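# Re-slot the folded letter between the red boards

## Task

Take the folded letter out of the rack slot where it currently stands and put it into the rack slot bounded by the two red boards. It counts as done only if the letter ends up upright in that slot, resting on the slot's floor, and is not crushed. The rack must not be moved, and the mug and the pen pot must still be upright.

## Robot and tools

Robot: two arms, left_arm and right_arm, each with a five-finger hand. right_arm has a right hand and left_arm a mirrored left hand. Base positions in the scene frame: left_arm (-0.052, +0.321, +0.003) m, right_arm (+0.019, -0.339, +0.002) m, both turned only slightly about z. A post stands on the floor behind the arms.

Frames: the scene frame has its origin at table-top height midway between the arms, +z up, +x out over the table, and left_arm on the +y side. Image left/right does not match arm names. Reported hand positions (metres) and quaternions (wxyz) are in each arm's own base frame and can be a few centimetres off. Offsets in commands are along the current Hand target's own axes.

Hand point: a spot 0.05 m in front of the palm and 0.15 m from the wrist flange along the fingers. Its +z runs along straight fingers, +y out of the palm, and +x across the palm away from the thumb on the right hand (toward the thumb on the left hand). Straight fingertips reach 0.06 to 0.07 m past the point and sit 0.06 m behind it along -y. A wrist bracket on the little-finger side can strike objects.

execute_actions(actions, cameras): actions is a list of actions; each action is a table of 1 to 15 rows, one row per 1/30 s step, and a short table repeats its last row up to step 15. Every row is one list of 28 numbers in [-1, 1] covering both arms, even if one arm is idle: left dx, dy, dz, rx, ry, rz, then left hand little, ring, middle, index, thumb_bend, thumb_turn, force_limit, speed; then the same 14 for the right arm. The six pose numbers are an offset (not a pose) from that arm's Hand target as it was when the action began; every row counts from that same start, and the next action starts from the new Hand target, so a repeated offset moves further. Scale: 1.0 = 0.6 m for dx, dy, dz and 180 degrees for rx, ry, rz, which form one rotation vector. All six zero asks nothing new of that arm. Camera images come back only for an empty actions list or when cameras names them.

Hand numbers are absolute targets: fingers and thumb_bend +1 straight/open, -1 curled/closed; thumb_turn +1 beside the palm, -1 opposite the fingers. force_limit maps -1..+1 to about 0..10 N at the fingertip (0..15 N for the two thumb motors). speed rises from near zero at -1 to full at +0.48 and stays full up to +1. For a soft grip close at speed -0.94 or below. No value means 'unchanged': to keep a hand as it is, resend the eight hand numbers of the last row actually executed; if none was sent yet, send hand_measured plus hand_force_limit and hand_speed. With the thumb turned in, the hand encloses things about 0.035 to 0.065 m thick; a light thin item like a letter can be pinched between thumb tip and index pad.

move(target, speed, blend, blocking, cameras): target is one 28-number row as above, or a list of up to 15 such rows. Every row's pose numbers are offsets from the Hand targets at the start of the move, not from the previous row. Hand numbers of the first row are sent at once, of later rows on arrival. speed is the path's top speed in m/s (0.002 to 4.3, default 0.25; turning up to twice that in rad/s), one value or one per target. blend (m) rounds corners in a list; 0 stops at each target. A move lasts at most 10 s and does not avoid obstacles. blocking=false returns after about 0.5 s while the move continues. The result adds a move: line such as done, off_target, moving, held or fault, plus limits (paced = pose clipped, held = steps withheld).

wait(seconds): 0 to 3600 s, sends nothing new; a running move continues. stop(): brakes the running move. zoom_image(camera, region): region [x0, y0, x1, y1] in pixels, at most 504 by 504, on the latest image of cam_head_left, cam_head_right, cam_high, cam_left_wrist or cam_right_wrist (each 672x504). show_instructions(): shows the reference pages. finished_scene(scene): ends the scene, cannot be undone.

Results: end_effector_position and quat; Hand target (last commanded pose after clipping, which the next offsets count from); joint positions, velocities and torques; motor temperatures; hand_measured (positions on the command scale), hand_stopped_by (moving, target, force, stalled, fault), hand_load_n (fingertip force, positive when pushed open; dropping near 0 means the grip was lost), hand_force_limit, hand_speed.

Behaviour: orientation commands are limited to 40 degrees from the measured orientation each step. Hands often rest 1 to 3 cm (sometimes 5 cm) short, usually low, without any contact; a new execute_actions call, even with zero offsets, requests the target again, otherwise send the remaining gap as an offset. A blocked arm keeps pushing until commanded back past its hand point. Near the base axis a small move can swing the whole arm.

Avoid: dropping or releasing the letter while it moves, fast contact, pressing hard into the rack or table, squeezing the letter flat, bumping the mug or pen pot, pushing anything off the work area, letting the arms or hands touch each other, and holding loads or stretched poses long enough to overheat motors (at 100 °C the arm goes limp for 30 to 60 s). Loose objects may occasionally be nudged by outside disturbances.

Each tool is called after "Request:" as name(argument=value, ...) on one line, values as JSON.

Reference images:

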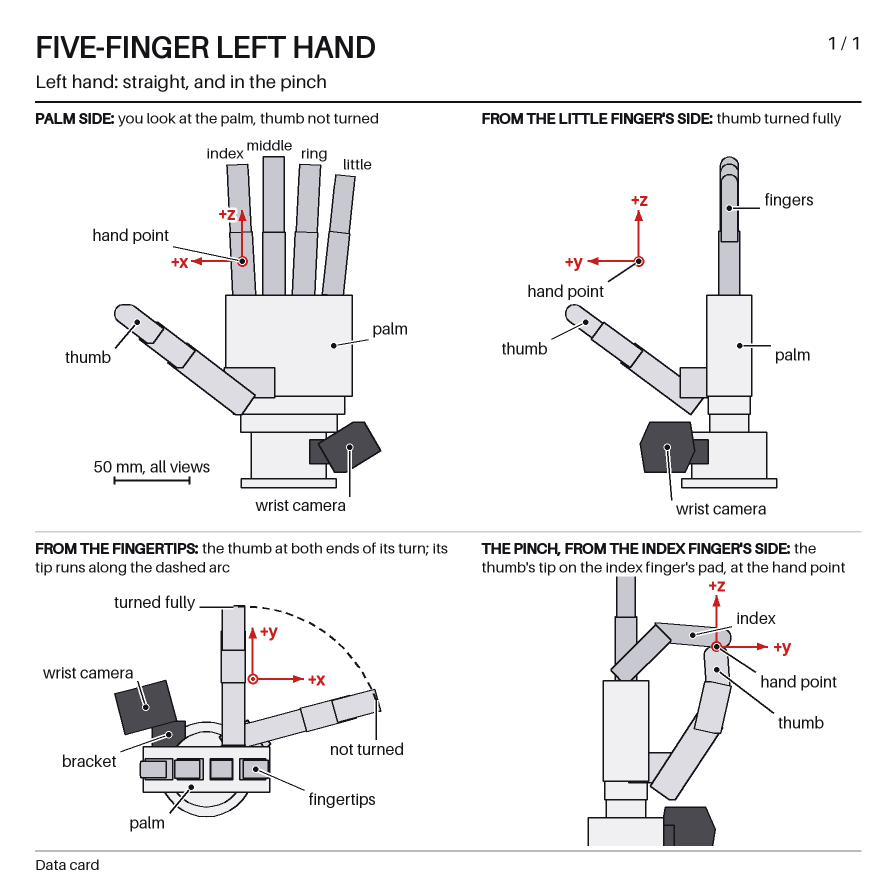

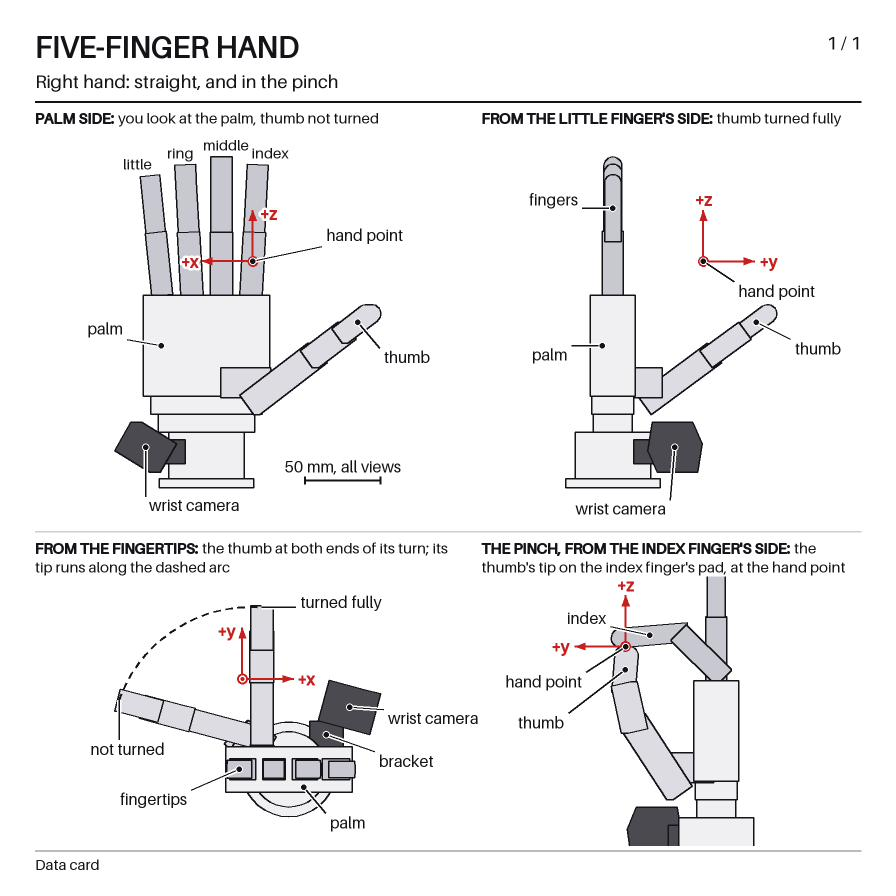

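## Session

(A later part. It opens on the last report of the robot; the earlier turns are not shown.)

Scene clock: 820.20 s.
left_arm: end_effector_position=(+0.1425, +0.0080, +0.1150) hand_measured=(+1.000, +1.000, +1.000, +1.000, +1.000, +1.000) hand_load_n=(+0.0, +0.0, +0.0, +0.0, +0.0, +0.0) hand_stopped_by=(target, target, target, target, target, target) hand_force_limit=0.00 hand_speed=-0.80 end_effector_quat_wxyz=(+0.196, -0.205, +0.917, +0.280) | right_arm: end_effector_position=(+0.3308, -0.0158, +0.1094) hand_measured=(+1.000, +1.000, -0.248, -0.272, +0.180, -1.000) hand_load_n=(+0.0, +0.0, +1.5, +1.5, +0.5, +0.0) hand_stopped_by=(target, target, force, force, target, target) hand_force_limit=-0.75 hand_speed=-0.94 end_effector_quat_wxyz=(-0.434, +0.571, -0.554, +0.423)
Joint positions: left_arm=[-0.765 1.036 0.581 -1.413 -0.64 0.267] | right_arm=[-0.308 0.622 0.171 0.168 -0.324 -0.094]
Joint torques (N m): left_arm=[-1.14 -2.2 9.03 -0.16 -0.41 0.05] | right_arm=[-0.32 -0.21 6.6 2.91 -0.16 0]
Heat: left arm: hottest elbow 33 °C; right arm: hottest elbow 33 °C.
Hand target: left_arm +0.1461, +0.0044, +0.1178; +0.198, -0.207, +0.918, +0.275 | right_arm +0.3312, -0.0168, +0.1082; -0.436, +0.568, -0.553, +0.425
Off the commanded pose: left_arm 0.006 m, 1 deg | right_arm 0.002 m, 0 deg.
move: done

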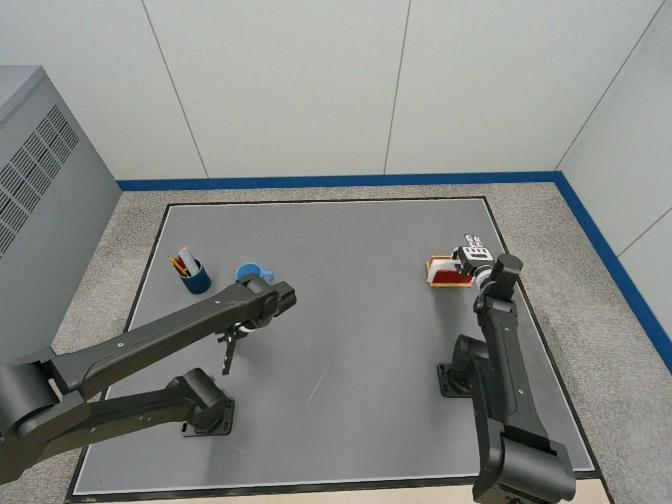

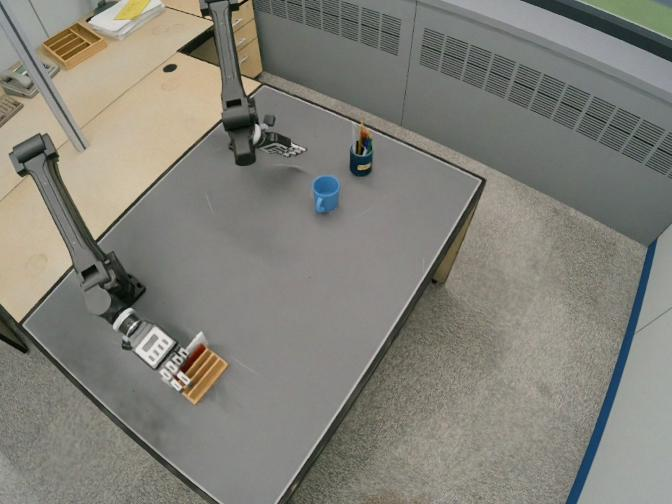

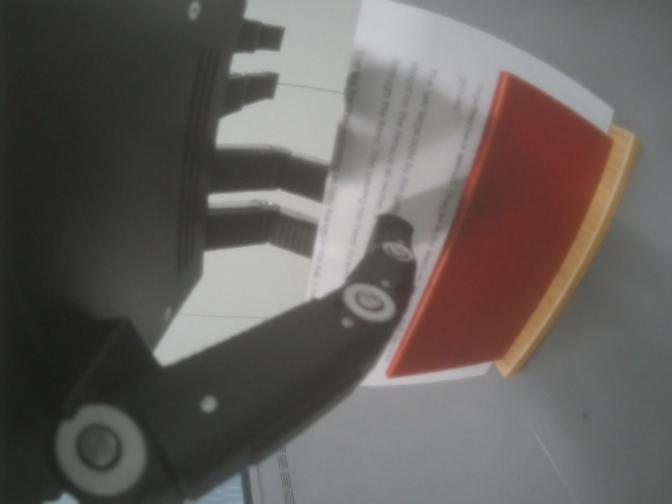

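Request:
move(target=[0,0,0,0,0,0,1,1,1,1,1,1,0,-0.8,0,0.0056,0.0012,0,0,0,1,1,-0.62,-0.6,0.18,-1,-0.75,-0.94], speed=0.02, cameras=["cam_head_left","cam_high","cam_right_wrist"])

Request:
zoom_image(camera="cam_head_left", region=[420, 230, 490, 292])

Request:
zoom_image(camera="cam_high", region=[165, 320, 215, 380])

Request:
zoom_image(camera="cam_right_wrist", region=[300, 0, 672, 400])

Scene clock: 832.67 s.
left_arm: end_effector_position=(+0.1425, +0.0080, +0.1150) hand_measured=(+1.000, +1.000, +1.000, +1.000, +1.000, +1.000) hand_load_n=(+0.0, +0.0, -0.5, +0.0, +0.0, +0.0) hand_stopped_by=(target, target, target, target, target, target) hand_force_limit=0.00 hand_speed=-0.80 end_effector_quat_wxyz=(+0.196, -0.205, +0.917, +0.280) | right_arm: end_effector_position=(+0.3315, -0.0161, +0.1080) hand_measured=(+1.000, +1.000, -0.248, -0.272, +0.180, -1.000) hand_load_n=(+0.0, -0.5, +1.5, +1.5, +0.5, +0.0) hand_stopped_by=(target, target, force, force, target, target) hand_force_limit=-0.75 hand_speed=-0.94 end_effector_quat_wxyz=(-0.435, +0.570, -0.552, +0.425)
Joint positions: left_arm=[-0.765 1.036 0.581 -1.413 -0.64 0.267] | right_arm=[-0.308 0.631 0.165 0.188 -0.324 -0.094]
Joint torques (N m): left_arm=[-1.2 -2.37 9.14 -0.05 -0.4 0.04] | right_arm=[-0.32 -0.09 6.41 2.85 -0.16 0]
Heat: left arm: hottest elbow 33 °C; right arm: hottest elbow 33 °C.
Hand target: left_arm +0.1461, +0.0044, +0.1178; +0.198, -0.207, +0.918, +0.275 | right_arm +0.3311, -0.0169, +0.1048; -0.436, +0.568, -0.553, +0.425
Off the commanded pose: left_arm 0.006 m, 1 deg | right_arm 0.003 m, 0 deg.
move: done

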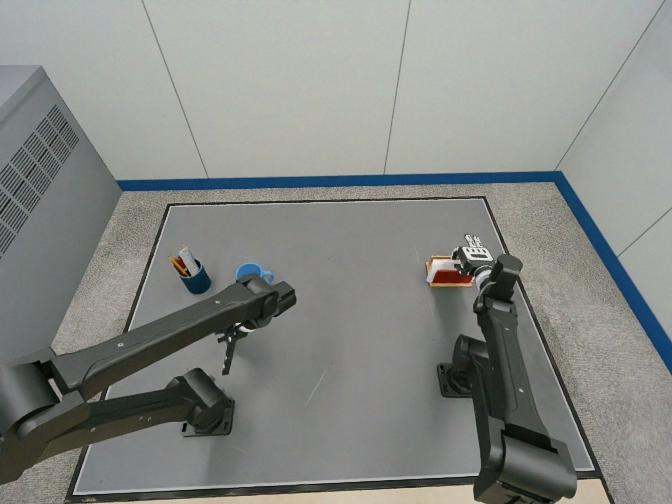

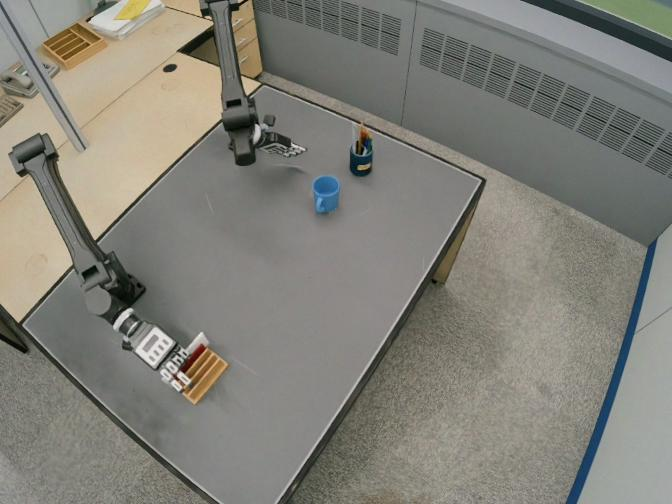

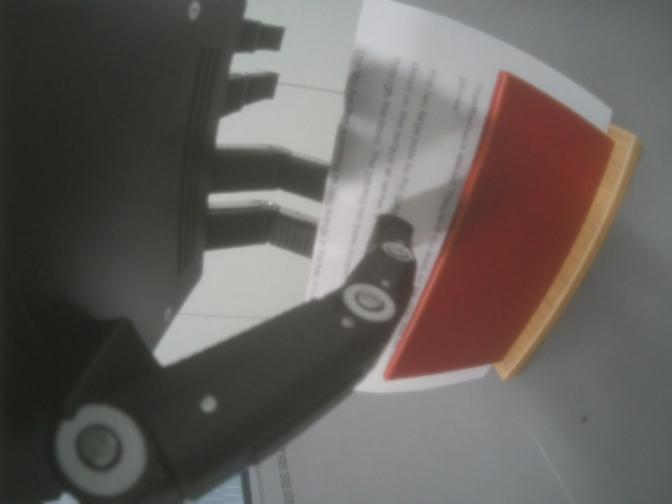

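Scaled by 7.200 from the camera's image (finer frame: 960x720).

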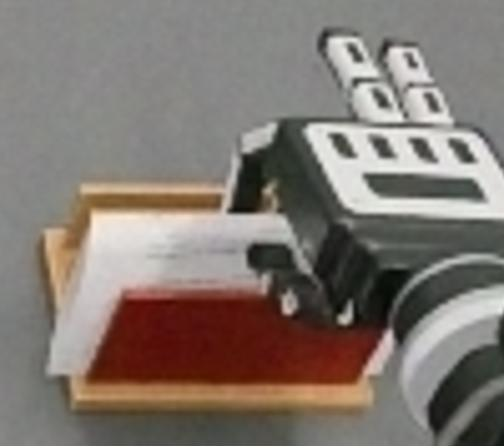

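Scaled by 8.400 from the camera's image (finer frame: 960x720).

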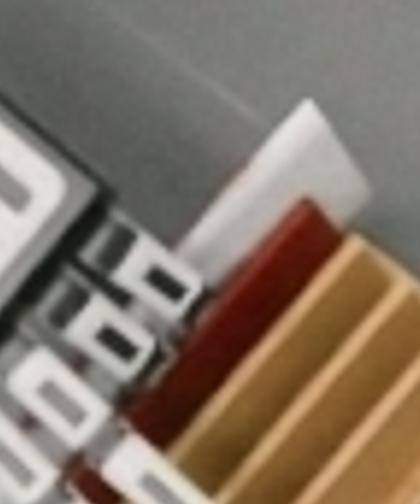

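Scaled by 1.260 from the camera's image (finer frame: 960x720).

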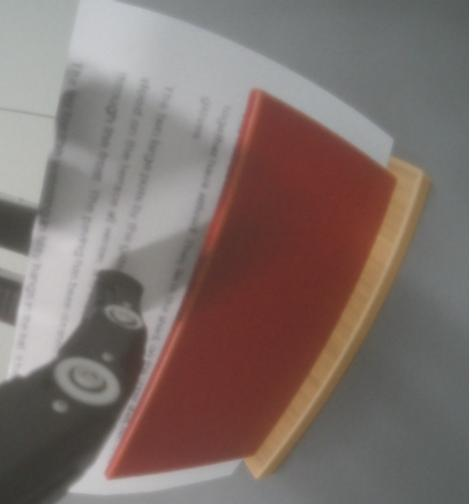

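Request:
move(target=[0,0,0,0,0,0,1,1,1,1,1,1,0,-0.8,0,0.001,-0.0101,0,0,0,1,1,-0.62,-0.6,0.18,-1,-0.75,-0.94], speed=0.02, cameras=["cam_head_left","cam_high","cam_right_wrist"])

Request:
zoom_image(camera="cam_head_left", region=[420, 230, 490, 292])

Request:
zoom_image(camera="cam_high", region=[165, 320, 215, 380])

Request:
zoom_image(camera="cam_right_wrist", region=[300, 0, 672, 400])

Scene clock: 861.70 s.
left_arm: end_effector_position=(+0.1425, +0.0080, +0.1150) hand_measured=(+1.000, +1.000, +1.000, +1.000, +1.000, +1.000) hand_load_n=(+0.0, +0.0, +0.0, +0.0, +0.0, +0.0) hand_stopped_by=(target, target, target, target, target, target) hand_force_limit=0.00 hand_speed=-0.80 end_effector_quat_wxyz=(+0.196, -0.205, +0.917, +0.280) | right_arm: end_effector_position=(+0.3285, -0.0154, +0.1098) hand_measured=(+1.000, +1.000, -0.248, -0.272, +0.180, -1.000) hand_load_n=(+0.0, +0.0, +1.5, +1.5, +0.5, +0.0) hand_stopped_by=(target, target, force, force, target, target) hand_force_limit=-0.75 hand_speed=-0.94 end_effector_quat_wxyz=(-0.439, +0.569, -0.549, +0.427)
Joint positions: left_arm=[-0.765 1.036 0.581 -1.413 -0.64 0.267] | right_arm=[-0.315 0.606 0.158 0.18 -0.336 -0.094]
Joint torques (N m): left_arm=[-0.97 -2.55 9.09 -0.13 -0.4 0.05] | right_arm=[-0.67 -1.2 6.56 1.72 -0.17 -0.03]
Heat: left arm: hottest elbow 33 °C; right arm: hottest elbow 33 °C.
Hand target: left_arm +0.1461, +0.0044, +0.1178; +0.198, -0.207, +0.918, +0.275 | right_arm +0.3251, -0.0170, +0.1057; -0.436, +0.568, -0.553, +0.425
Off the commanded pose: left_arm 0.006 m, 1 deg | right_arm 0.006 m, 1 deg.
move: done

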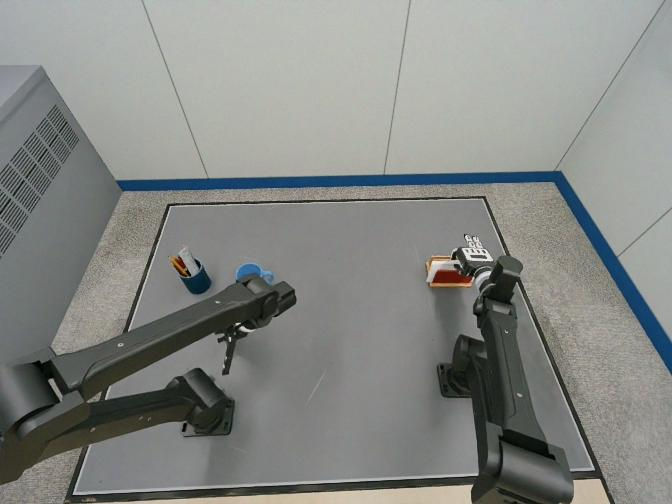

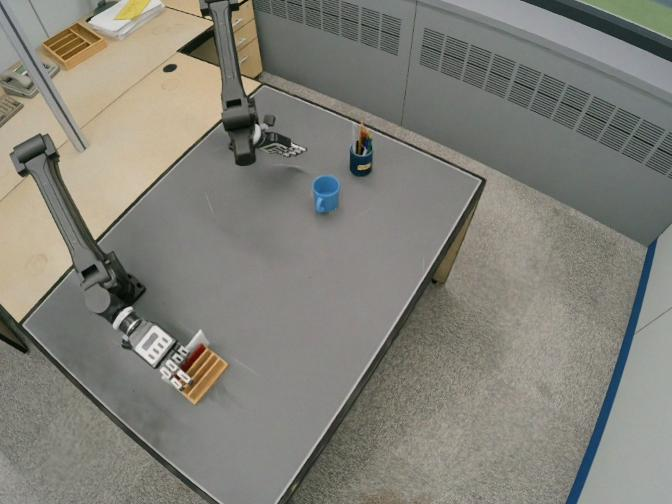

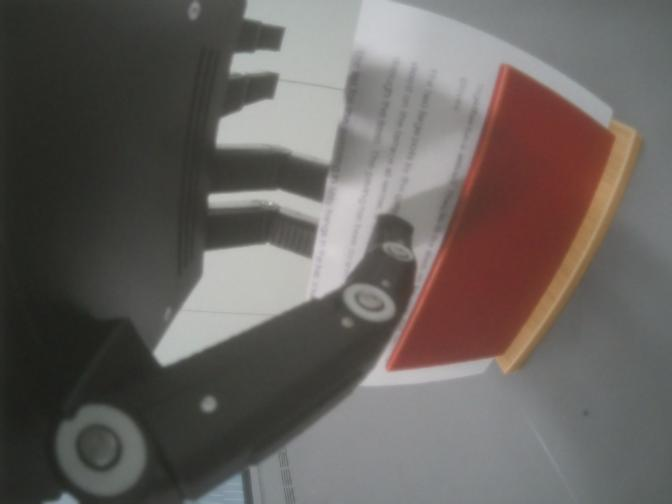

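Scaled by 7.200 from the camera's image (finer frame: 960x720).

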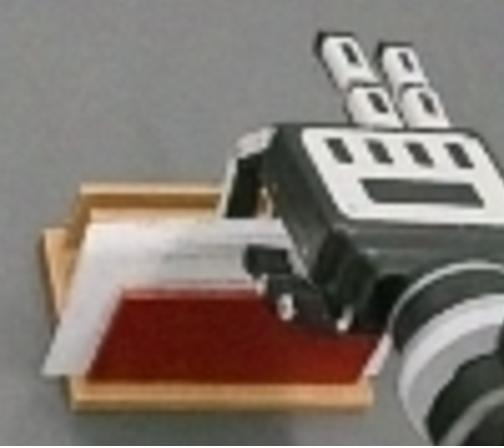

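Scaled by 8.400 from the camera's image (finer frame: 960x720).

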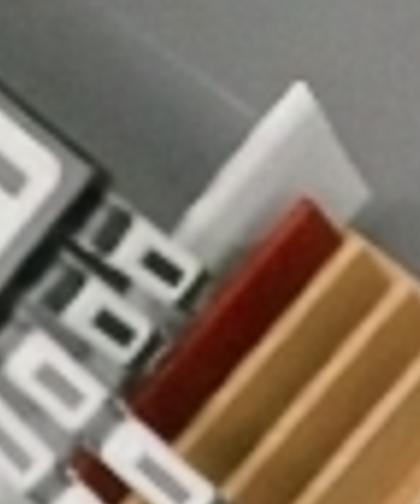

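Scaled by 1.260 from the camera's image (finer frame: 960x720).

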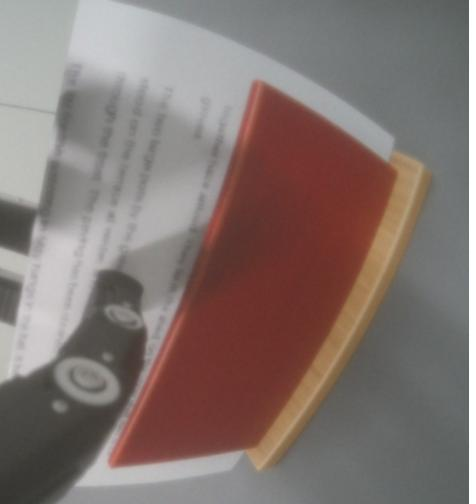

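Request:
move(target=[0,0,0,0,0,0,1,1,1,1,1,1,0,-0.8,0,0.0042,-0.0092,0,0,0,1,1,-0.62,-0.6,0.18,-1,-0.75,-0.94], speed=0.02, cameras=["cam_head_left","cam_high","cam_right_wrist"])

Request:
zoom_image(camera="cam_head_left", region=[420, 230, 490, 292])

Request:
zoom_image(camera="cam_high", region=[165, 320, 215, 380])

Request:
zoom_image(camera="cam_right_wrist", region=[300, 0, 672, 400])

Scene clock: 873.63 s.
left_arm: end_effector_position=(+0.1425, +0.0080, +0.1150) hand_measured=(+1.000, +1.000, +1.000, +1.000, +1.000, +1.000) hand_load_n=(-0.5, +0.0, +0.0, +0.5, +0.0, +0.0) hand_stopped_by=(target, target, target, target, target, target) hand_force_limit=0.00 hand_speed=-0.80 end_effector_quat_wxyz=(+0.196, -0.205, +0.917, +0.280) | right_arm: end_effector_position=(+0.3228, -0.0157, +0.1095) hand_measured=(+1.000, +1.000, -0.248, -0.272, +0.180, -1.000) hand_load_n=(+0.0, +0.0, +1.5, +1.5, +0.5, +0.0) hand_stopped_by=(target, target, force, force, target, target) hand_force_limit=-0.75 hand_speed=-0.94 end_effector_quat_wxyz=(-0.440, +0.568, -0.550, +0.427)
Joint positions: left_arm=[-0.765 1.036 0.581 -1.413 -0.64 0.267] | right_arm=[-0.329 0.568 0.148 0.152 -0.348 -0.094]
Joint torques (N m): left_arm=[-1.55 -2.14 9.03 -0.14 -0.39 0.05] | right_arm=[-0.62 -0.85 6.58 1.7 -0.17 -0.06]
Heat: left arm: hottest elbow 33 °C; right arm: hottest elbow 32 °C.
Hand target: left_arm +0.1461, +0.0044, +0.1178; +0.198, -0.207, +0.918, +0.275 | right_arm +0.3191, -0.0172, +0.1047; -0.436, +0.568, -0.553, +0.425
Off the commanded pose: left_arm 0.006 m, 1 deg | right_arm 0.006 m, 1 deg.
move: done

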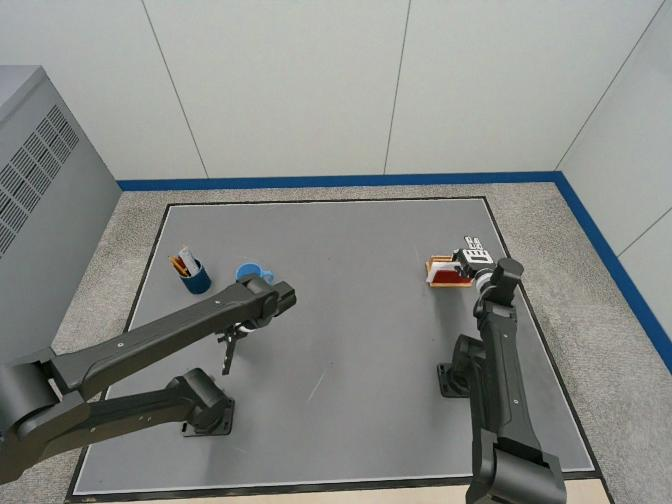

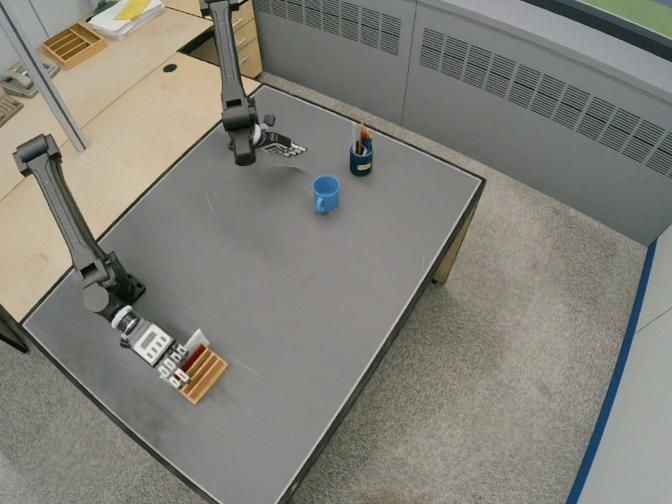

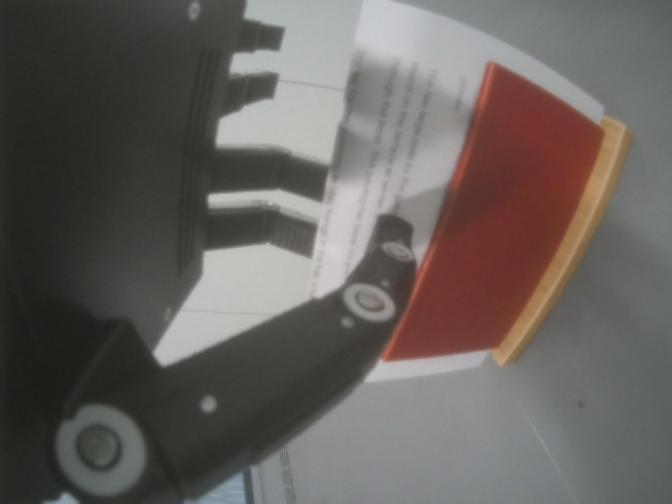

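Scaled by 7.200 from the camera's image (finer frame: 960x720).

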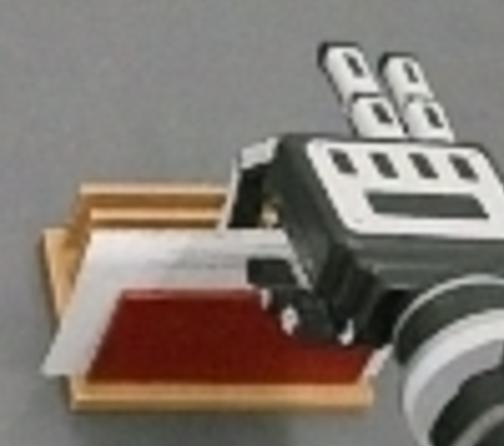

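Scaled by 8.400 from the camera's image (finer frame: 960x720).

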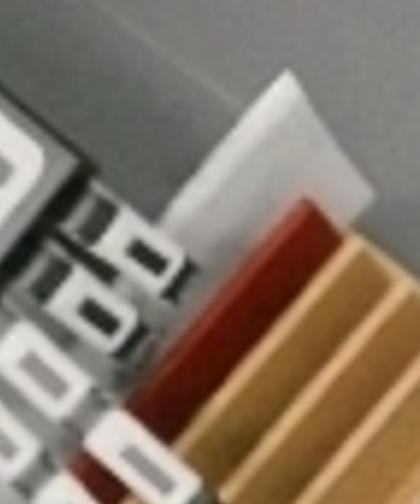

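Scaled by 1.260 from the camera's image (finer frame: 960x720).

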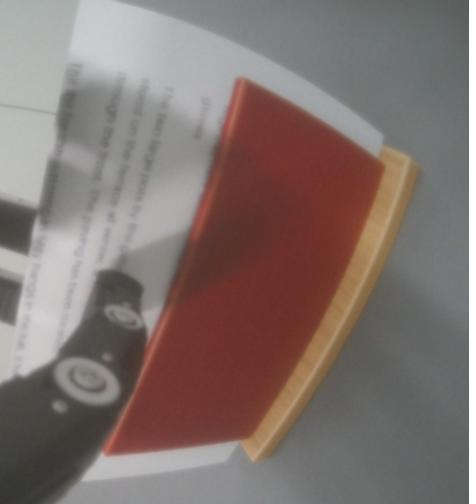

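Request:
move(target=[0,0,0,0,0,0,1,1,1,1,1,1,0,-0.8,0,0,0,0,0,0,1,1,0.1,0.1,0.18,-1,-0.75,-0.9], speed=0.02, cameras=["cam_head_left","cam_high","cam_right_wrist"])

Request:
zoom_image(camera="cam_head_left", region=[420, 230, 490, 292])

Request:
zoom_image(camera="cam_high", region=[165, 320, 215, 380])

Request:
zoom_image(camera="cam_right_wrist", region=[300, 0, 672, 400])

Scene clock: 891.90 s.
left_arm: end_effector_position=(+0.1425, +0.0080, +0.1150) hand_measured=(+1.000, +1.000, +1.000, +1.000, +1.000, +1.000) hand_load_n=(+0.0, +0.0, +0.0, +0.0, +0.0, +0.0) hand_stopped_by=(target, target, target, target, target, target) hand_force_limit=0.00 hand_speed=-0.80 end_effector_quat_wxyz=(+0.196, -0.205, +0.917, +0.280) | right_arm: end_effector_position=(+0.3228, -0.0157, +0.1095) hand_measured=(+1.000, +1.000, +0.100, +0.100, +0.180, -1.000) hand_load_n=(+0.0, +0.0, +0.0, +0.0, +0.0, +0.0) hand_stopped_by=(target, target, target, target, target, target) hand_force_limit=-0.75 hand_speed=-0.90 end_effector_quat_wxyz=(-0.440, +0.568, -0.550, +0.427)
Joint positions: left_arm=[-0.765 1.036 0.581 -1.413 -0.64 0.267] | right_arm=[-0.329 0.568 0.148 0.152 -0.348 -0.094]
Joint torques (N m): left_arm=[-1.14 -2.37 9.05 -0.14 -0.41 0.03] | right_arm=[-0.67 -0.91 6.6 1.69 -0.17 -0.06]
Heat: left arm: hottest elbow 34 °C; right arm: hottest elbow 33 °C.
Hand target: left_arm +0.1461, +0.0044, +0.1178; +0.198, -0.207, +0.918, +0.275 | right_arm +0.3191, -0.0173, +0.1047; -0.436, +0.568, -0.553, +0.425
Off the commanded pose: left_arm 0.006 m, 1 deg | right_arm 0.006 m, 1 deg.
move: done

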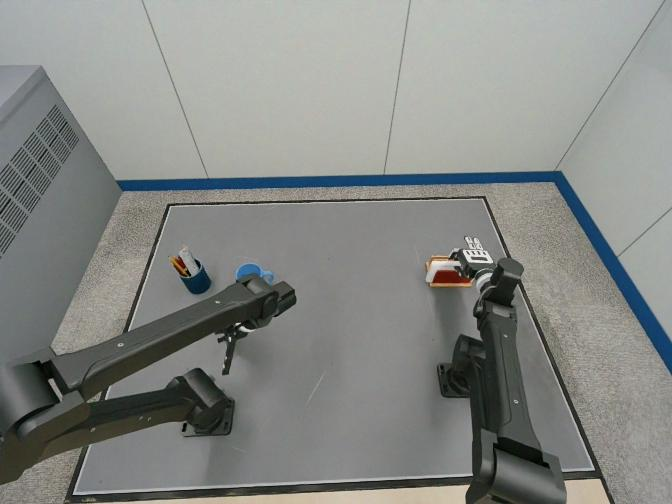

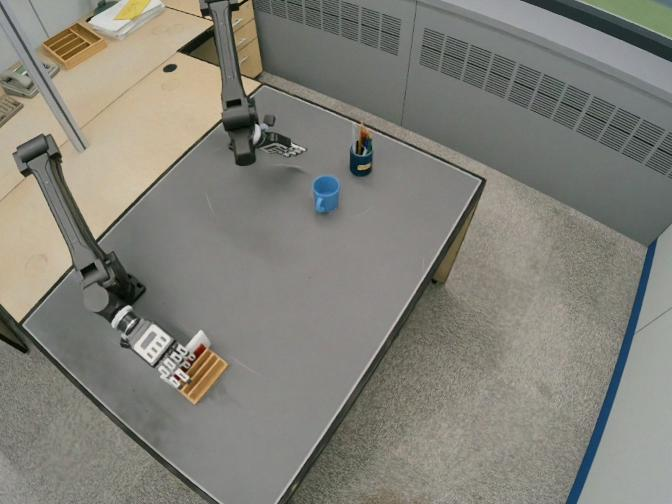

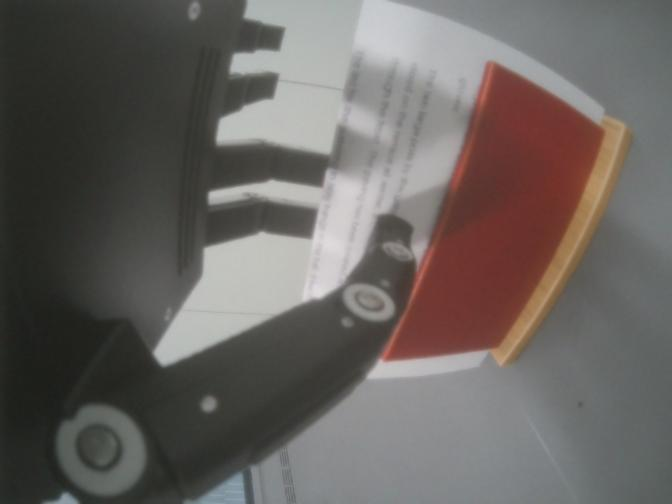

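Scaled by 7.200 from the camera's image (finer frame: 960x720).

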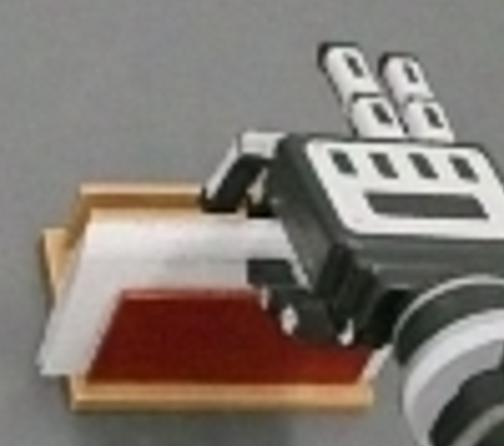

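Scaled by 8.400 from the camera's image (finer frame: 960x720).

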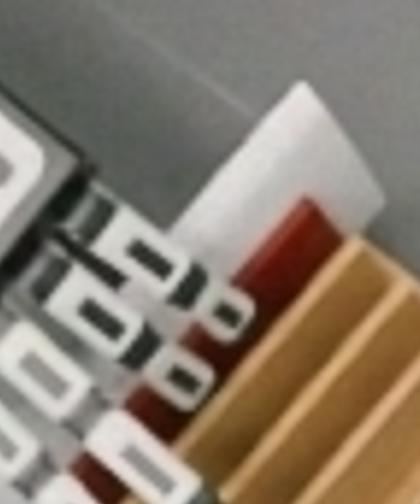

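Scaled by 1.260 from the camera's image (finer frame: 960x720).

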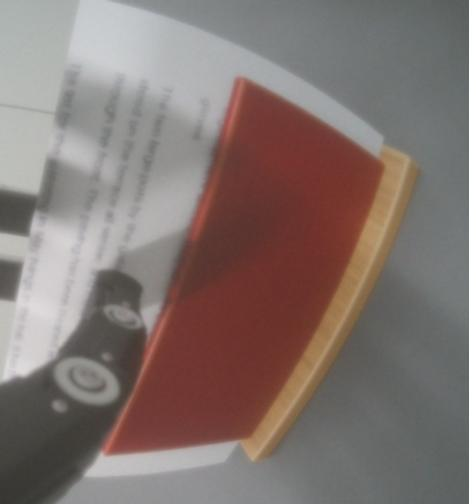

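Request:
zoom_image(camera="cam_head_left", region=[420, 250, 460, 290])

Request:
zoom_image(camera="cam_high", region=[180, 320, 220, 360])

Scaled by 12.600 from the camera's image (finer frame: 960x720).

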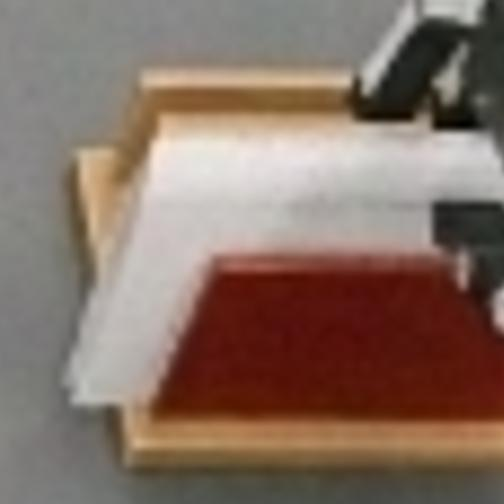

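Scaled by 12.600 from the camera's image (finer frame: 960x720).

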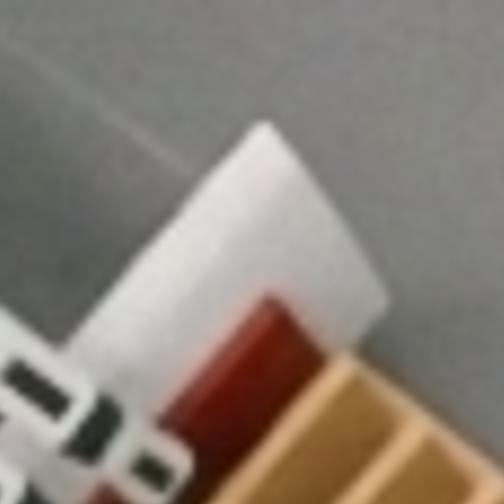

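Request:
move(target=[0,0,0,0,0,0,1,1,1,1,1,1,0,-0.8,0,0,0,0,0,0,1,1,1,1,0.18,-1,-0.75,-0.7], speed=0.02, cameras=["cam_head_left","cam_right_wrist"])

Scene clock: 920.77 s.
left_arm: end_effector_position=(+0.1425, +0.0080, +0.1150) hand_measured=(+1.000, +1.000, +1.000, +1.000, +1.000, +1.000) hand_load_n=(+0.0, +0.0, +0.0, +0.0, +0.0, +0.0) hand_stopped_by=(target, target, target, target, target, target) hand_force_limit=0.00 hand_speed=-0.80 end_effector_quat_wxyz=(+0.196, -0.205, +0.917, +0.280) | right_arm: end_effector_position=(+0.3225, -0.0156, +0.1091) hand_measured=(+1.000, +1.000, +1.000, +1.000, +0.180, -1.000) hand_load_n=(+0.0, +0.0, +0.0, +0.0, +0.0, +0.0) hand_stopped_by=(target, target, target, target, target, target) hand_force_limit=-0.75 hand_speed=-0.70 end_effector_quat_wxyz=(-0.440, +0.568, -0.550, +0.426)
Joint positions: left_arm=[-0.765 1.036 0.581 -1.413 -0.64 0.267] | right_arm=[-0.329 0.568 0.148 0.15 -0.349 -0.094]
Joint torques (N m): left_arm=[-1.14 -2.43 9.05 -0.16 -0.41 0.05] | right_arm=[-0.62 -0.91 6.6 1.77 -0.16 -0.06]
Heat: left arm: hottest elbow 34 °C; right arm: hottest elbow 33 °C.
Hand target: left_arm +0.1461, +0.0044, +0.1178; +0.198, -0.207, +0.918, +0.275 | right_arm +0.3191, -0.0172, +0.1047; -0.436, +0.568, -0.553, +0.425
Off the commanded pose: left_arm 0.006 m, 1 deg | right_arm 0.006 m, 1 deg.
move: done

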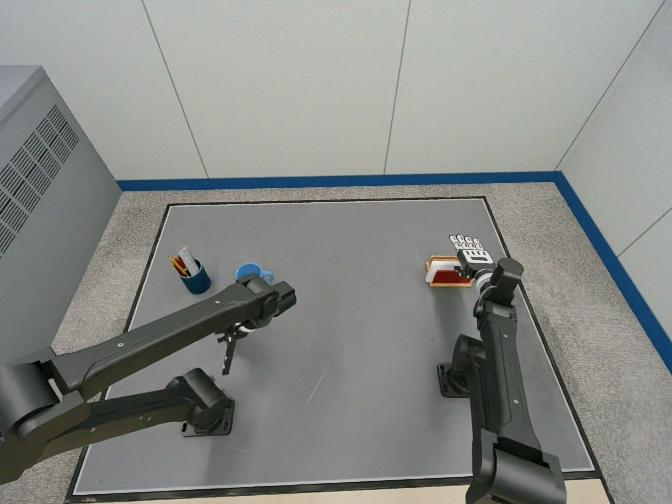

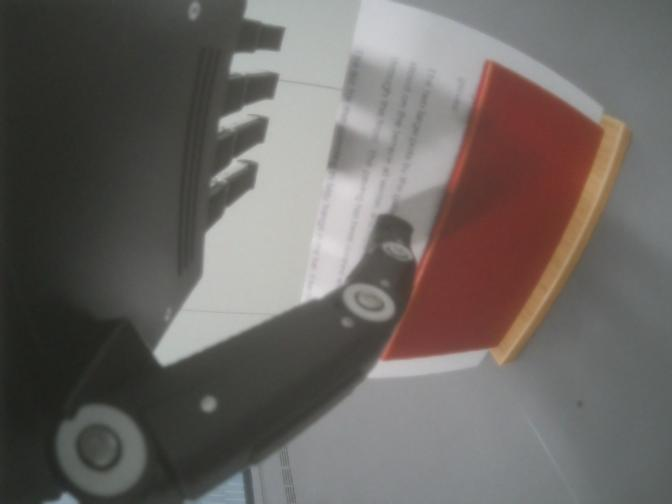

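Request:
move(target=[0,0,0,0,0,0,1,1,1,1,1,1,0,-0.8,0,-0.145,-0.0385,0,0,0,1,1,1,1,0.18,-1,-0.75,-0.7], speed=0.04, cameras=["cam_head_left","cam_high","cam_right_wrist"])

Request:
zoom_image(camera="cam_head_left", region=[420, 230, 490, 292])

Request:
zoom_image(camera="cam_high", region=[150, 320, 240, 410])

Scene clock: 932.37 s.
left_arm: end_effector_position=(+0.1425, +0.0080, +0.1150) hand_measured=(+1.000, +1.000, +1.000, +1.000, +1.000, +1.000) hand_load_n=(+0.0, +0.0, +0.0, +0.0, +0.0, +0.0) hand_stopped_by=(target, target, target, target, target, target) hand_force_limit=0.00 hand_speed=-0.80 end_effector_quat_wxyz=(+0.196, -0.205, +0.917, +0.280) | right_arm: end_effector_position=(+0.3108, -0.0116, +0.1593) hand_measured=(+1.000, +1.000, +1.000, +1.000, +0.180, -1.000) hand_load_n=(+0.0, +0.0, +0.0, +0.0, +0.0, +0.0) hand_stopped_by=(target, target, target, target, target, target) hand_force_limit=-0.75 hand_speed=-0.70 end_effector_quat_wxyz=(-0.428, +0.576, -0.568, +0.402)
Joint positions: left_arm=[-0.765 1.036 0.581 -1.413 -0.64 0.267] | right_arm=[-0.329 0.428 0.299 -0.207 -0.349 -0.094]
Joint torques (N m): left_arm=[-1.38 -2.32 8.92 -0.21 -0.4 0.03] | right_arm=[-0.5 -0.5 11.69 1.74 -0.11 -0.06]
Heat: left arm: hottest elbow 34 °C; right arm: hottest elbow 33 °C.
Hand target: left_arm +0.1461, +0.0044, +0.1178; +0.198, -0.207, +0.918, +0.275 | right_arm +0.3193, -0.0172, +0.1948; -0.436, +0.568, -0.553, +0.425
Off the commanded pose: left_arm 0.006 m, 1 deg | right_arm 0.037 m, 3 deg.
move: off_target (right_arm)

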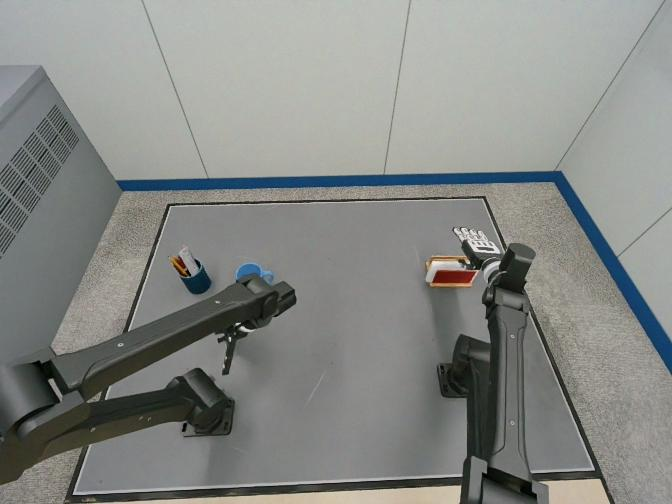

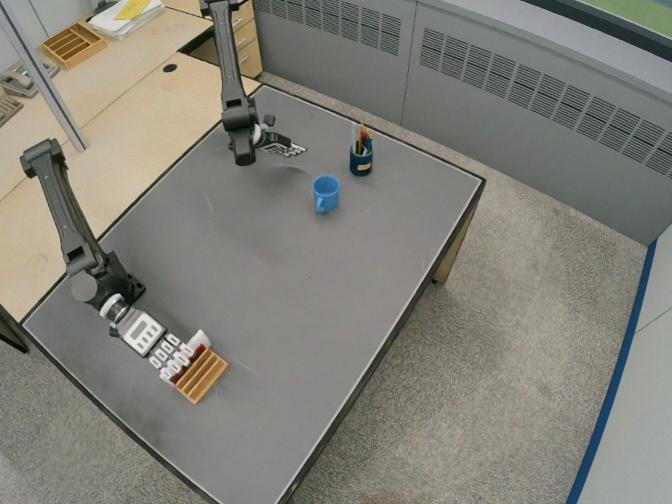

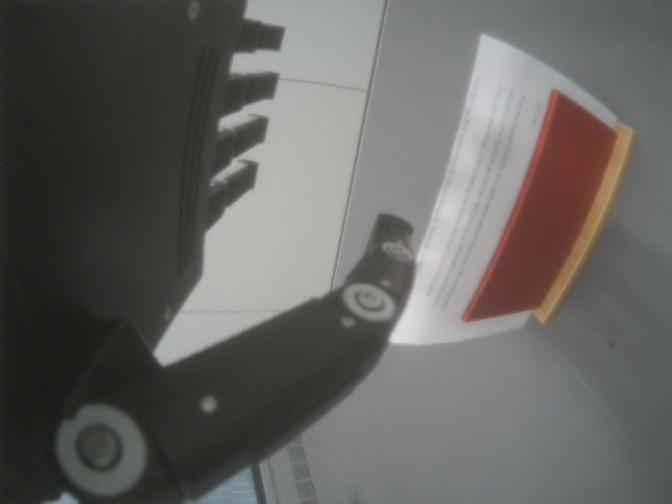

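Scaled by 7.200 from the camera's image (finer frame: 960x720).

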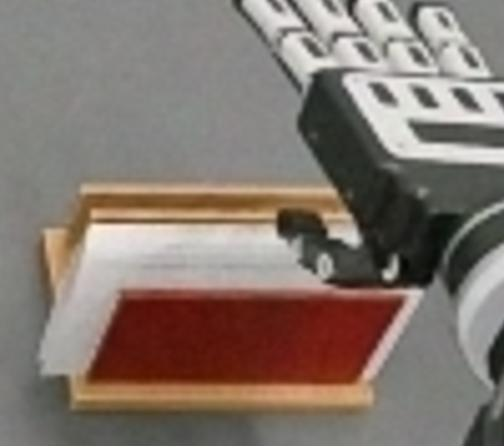

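Scaled by 5.600 from the camera's image (finer frame: 960x720).

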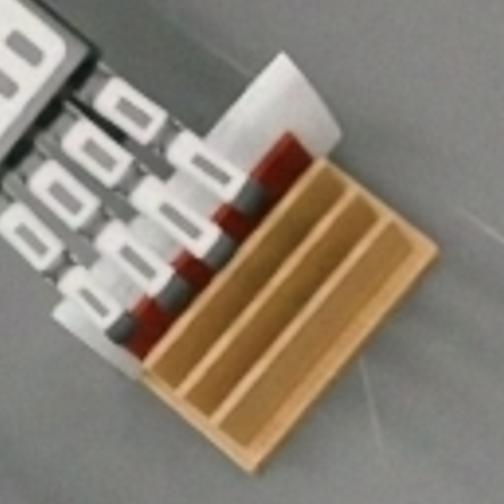

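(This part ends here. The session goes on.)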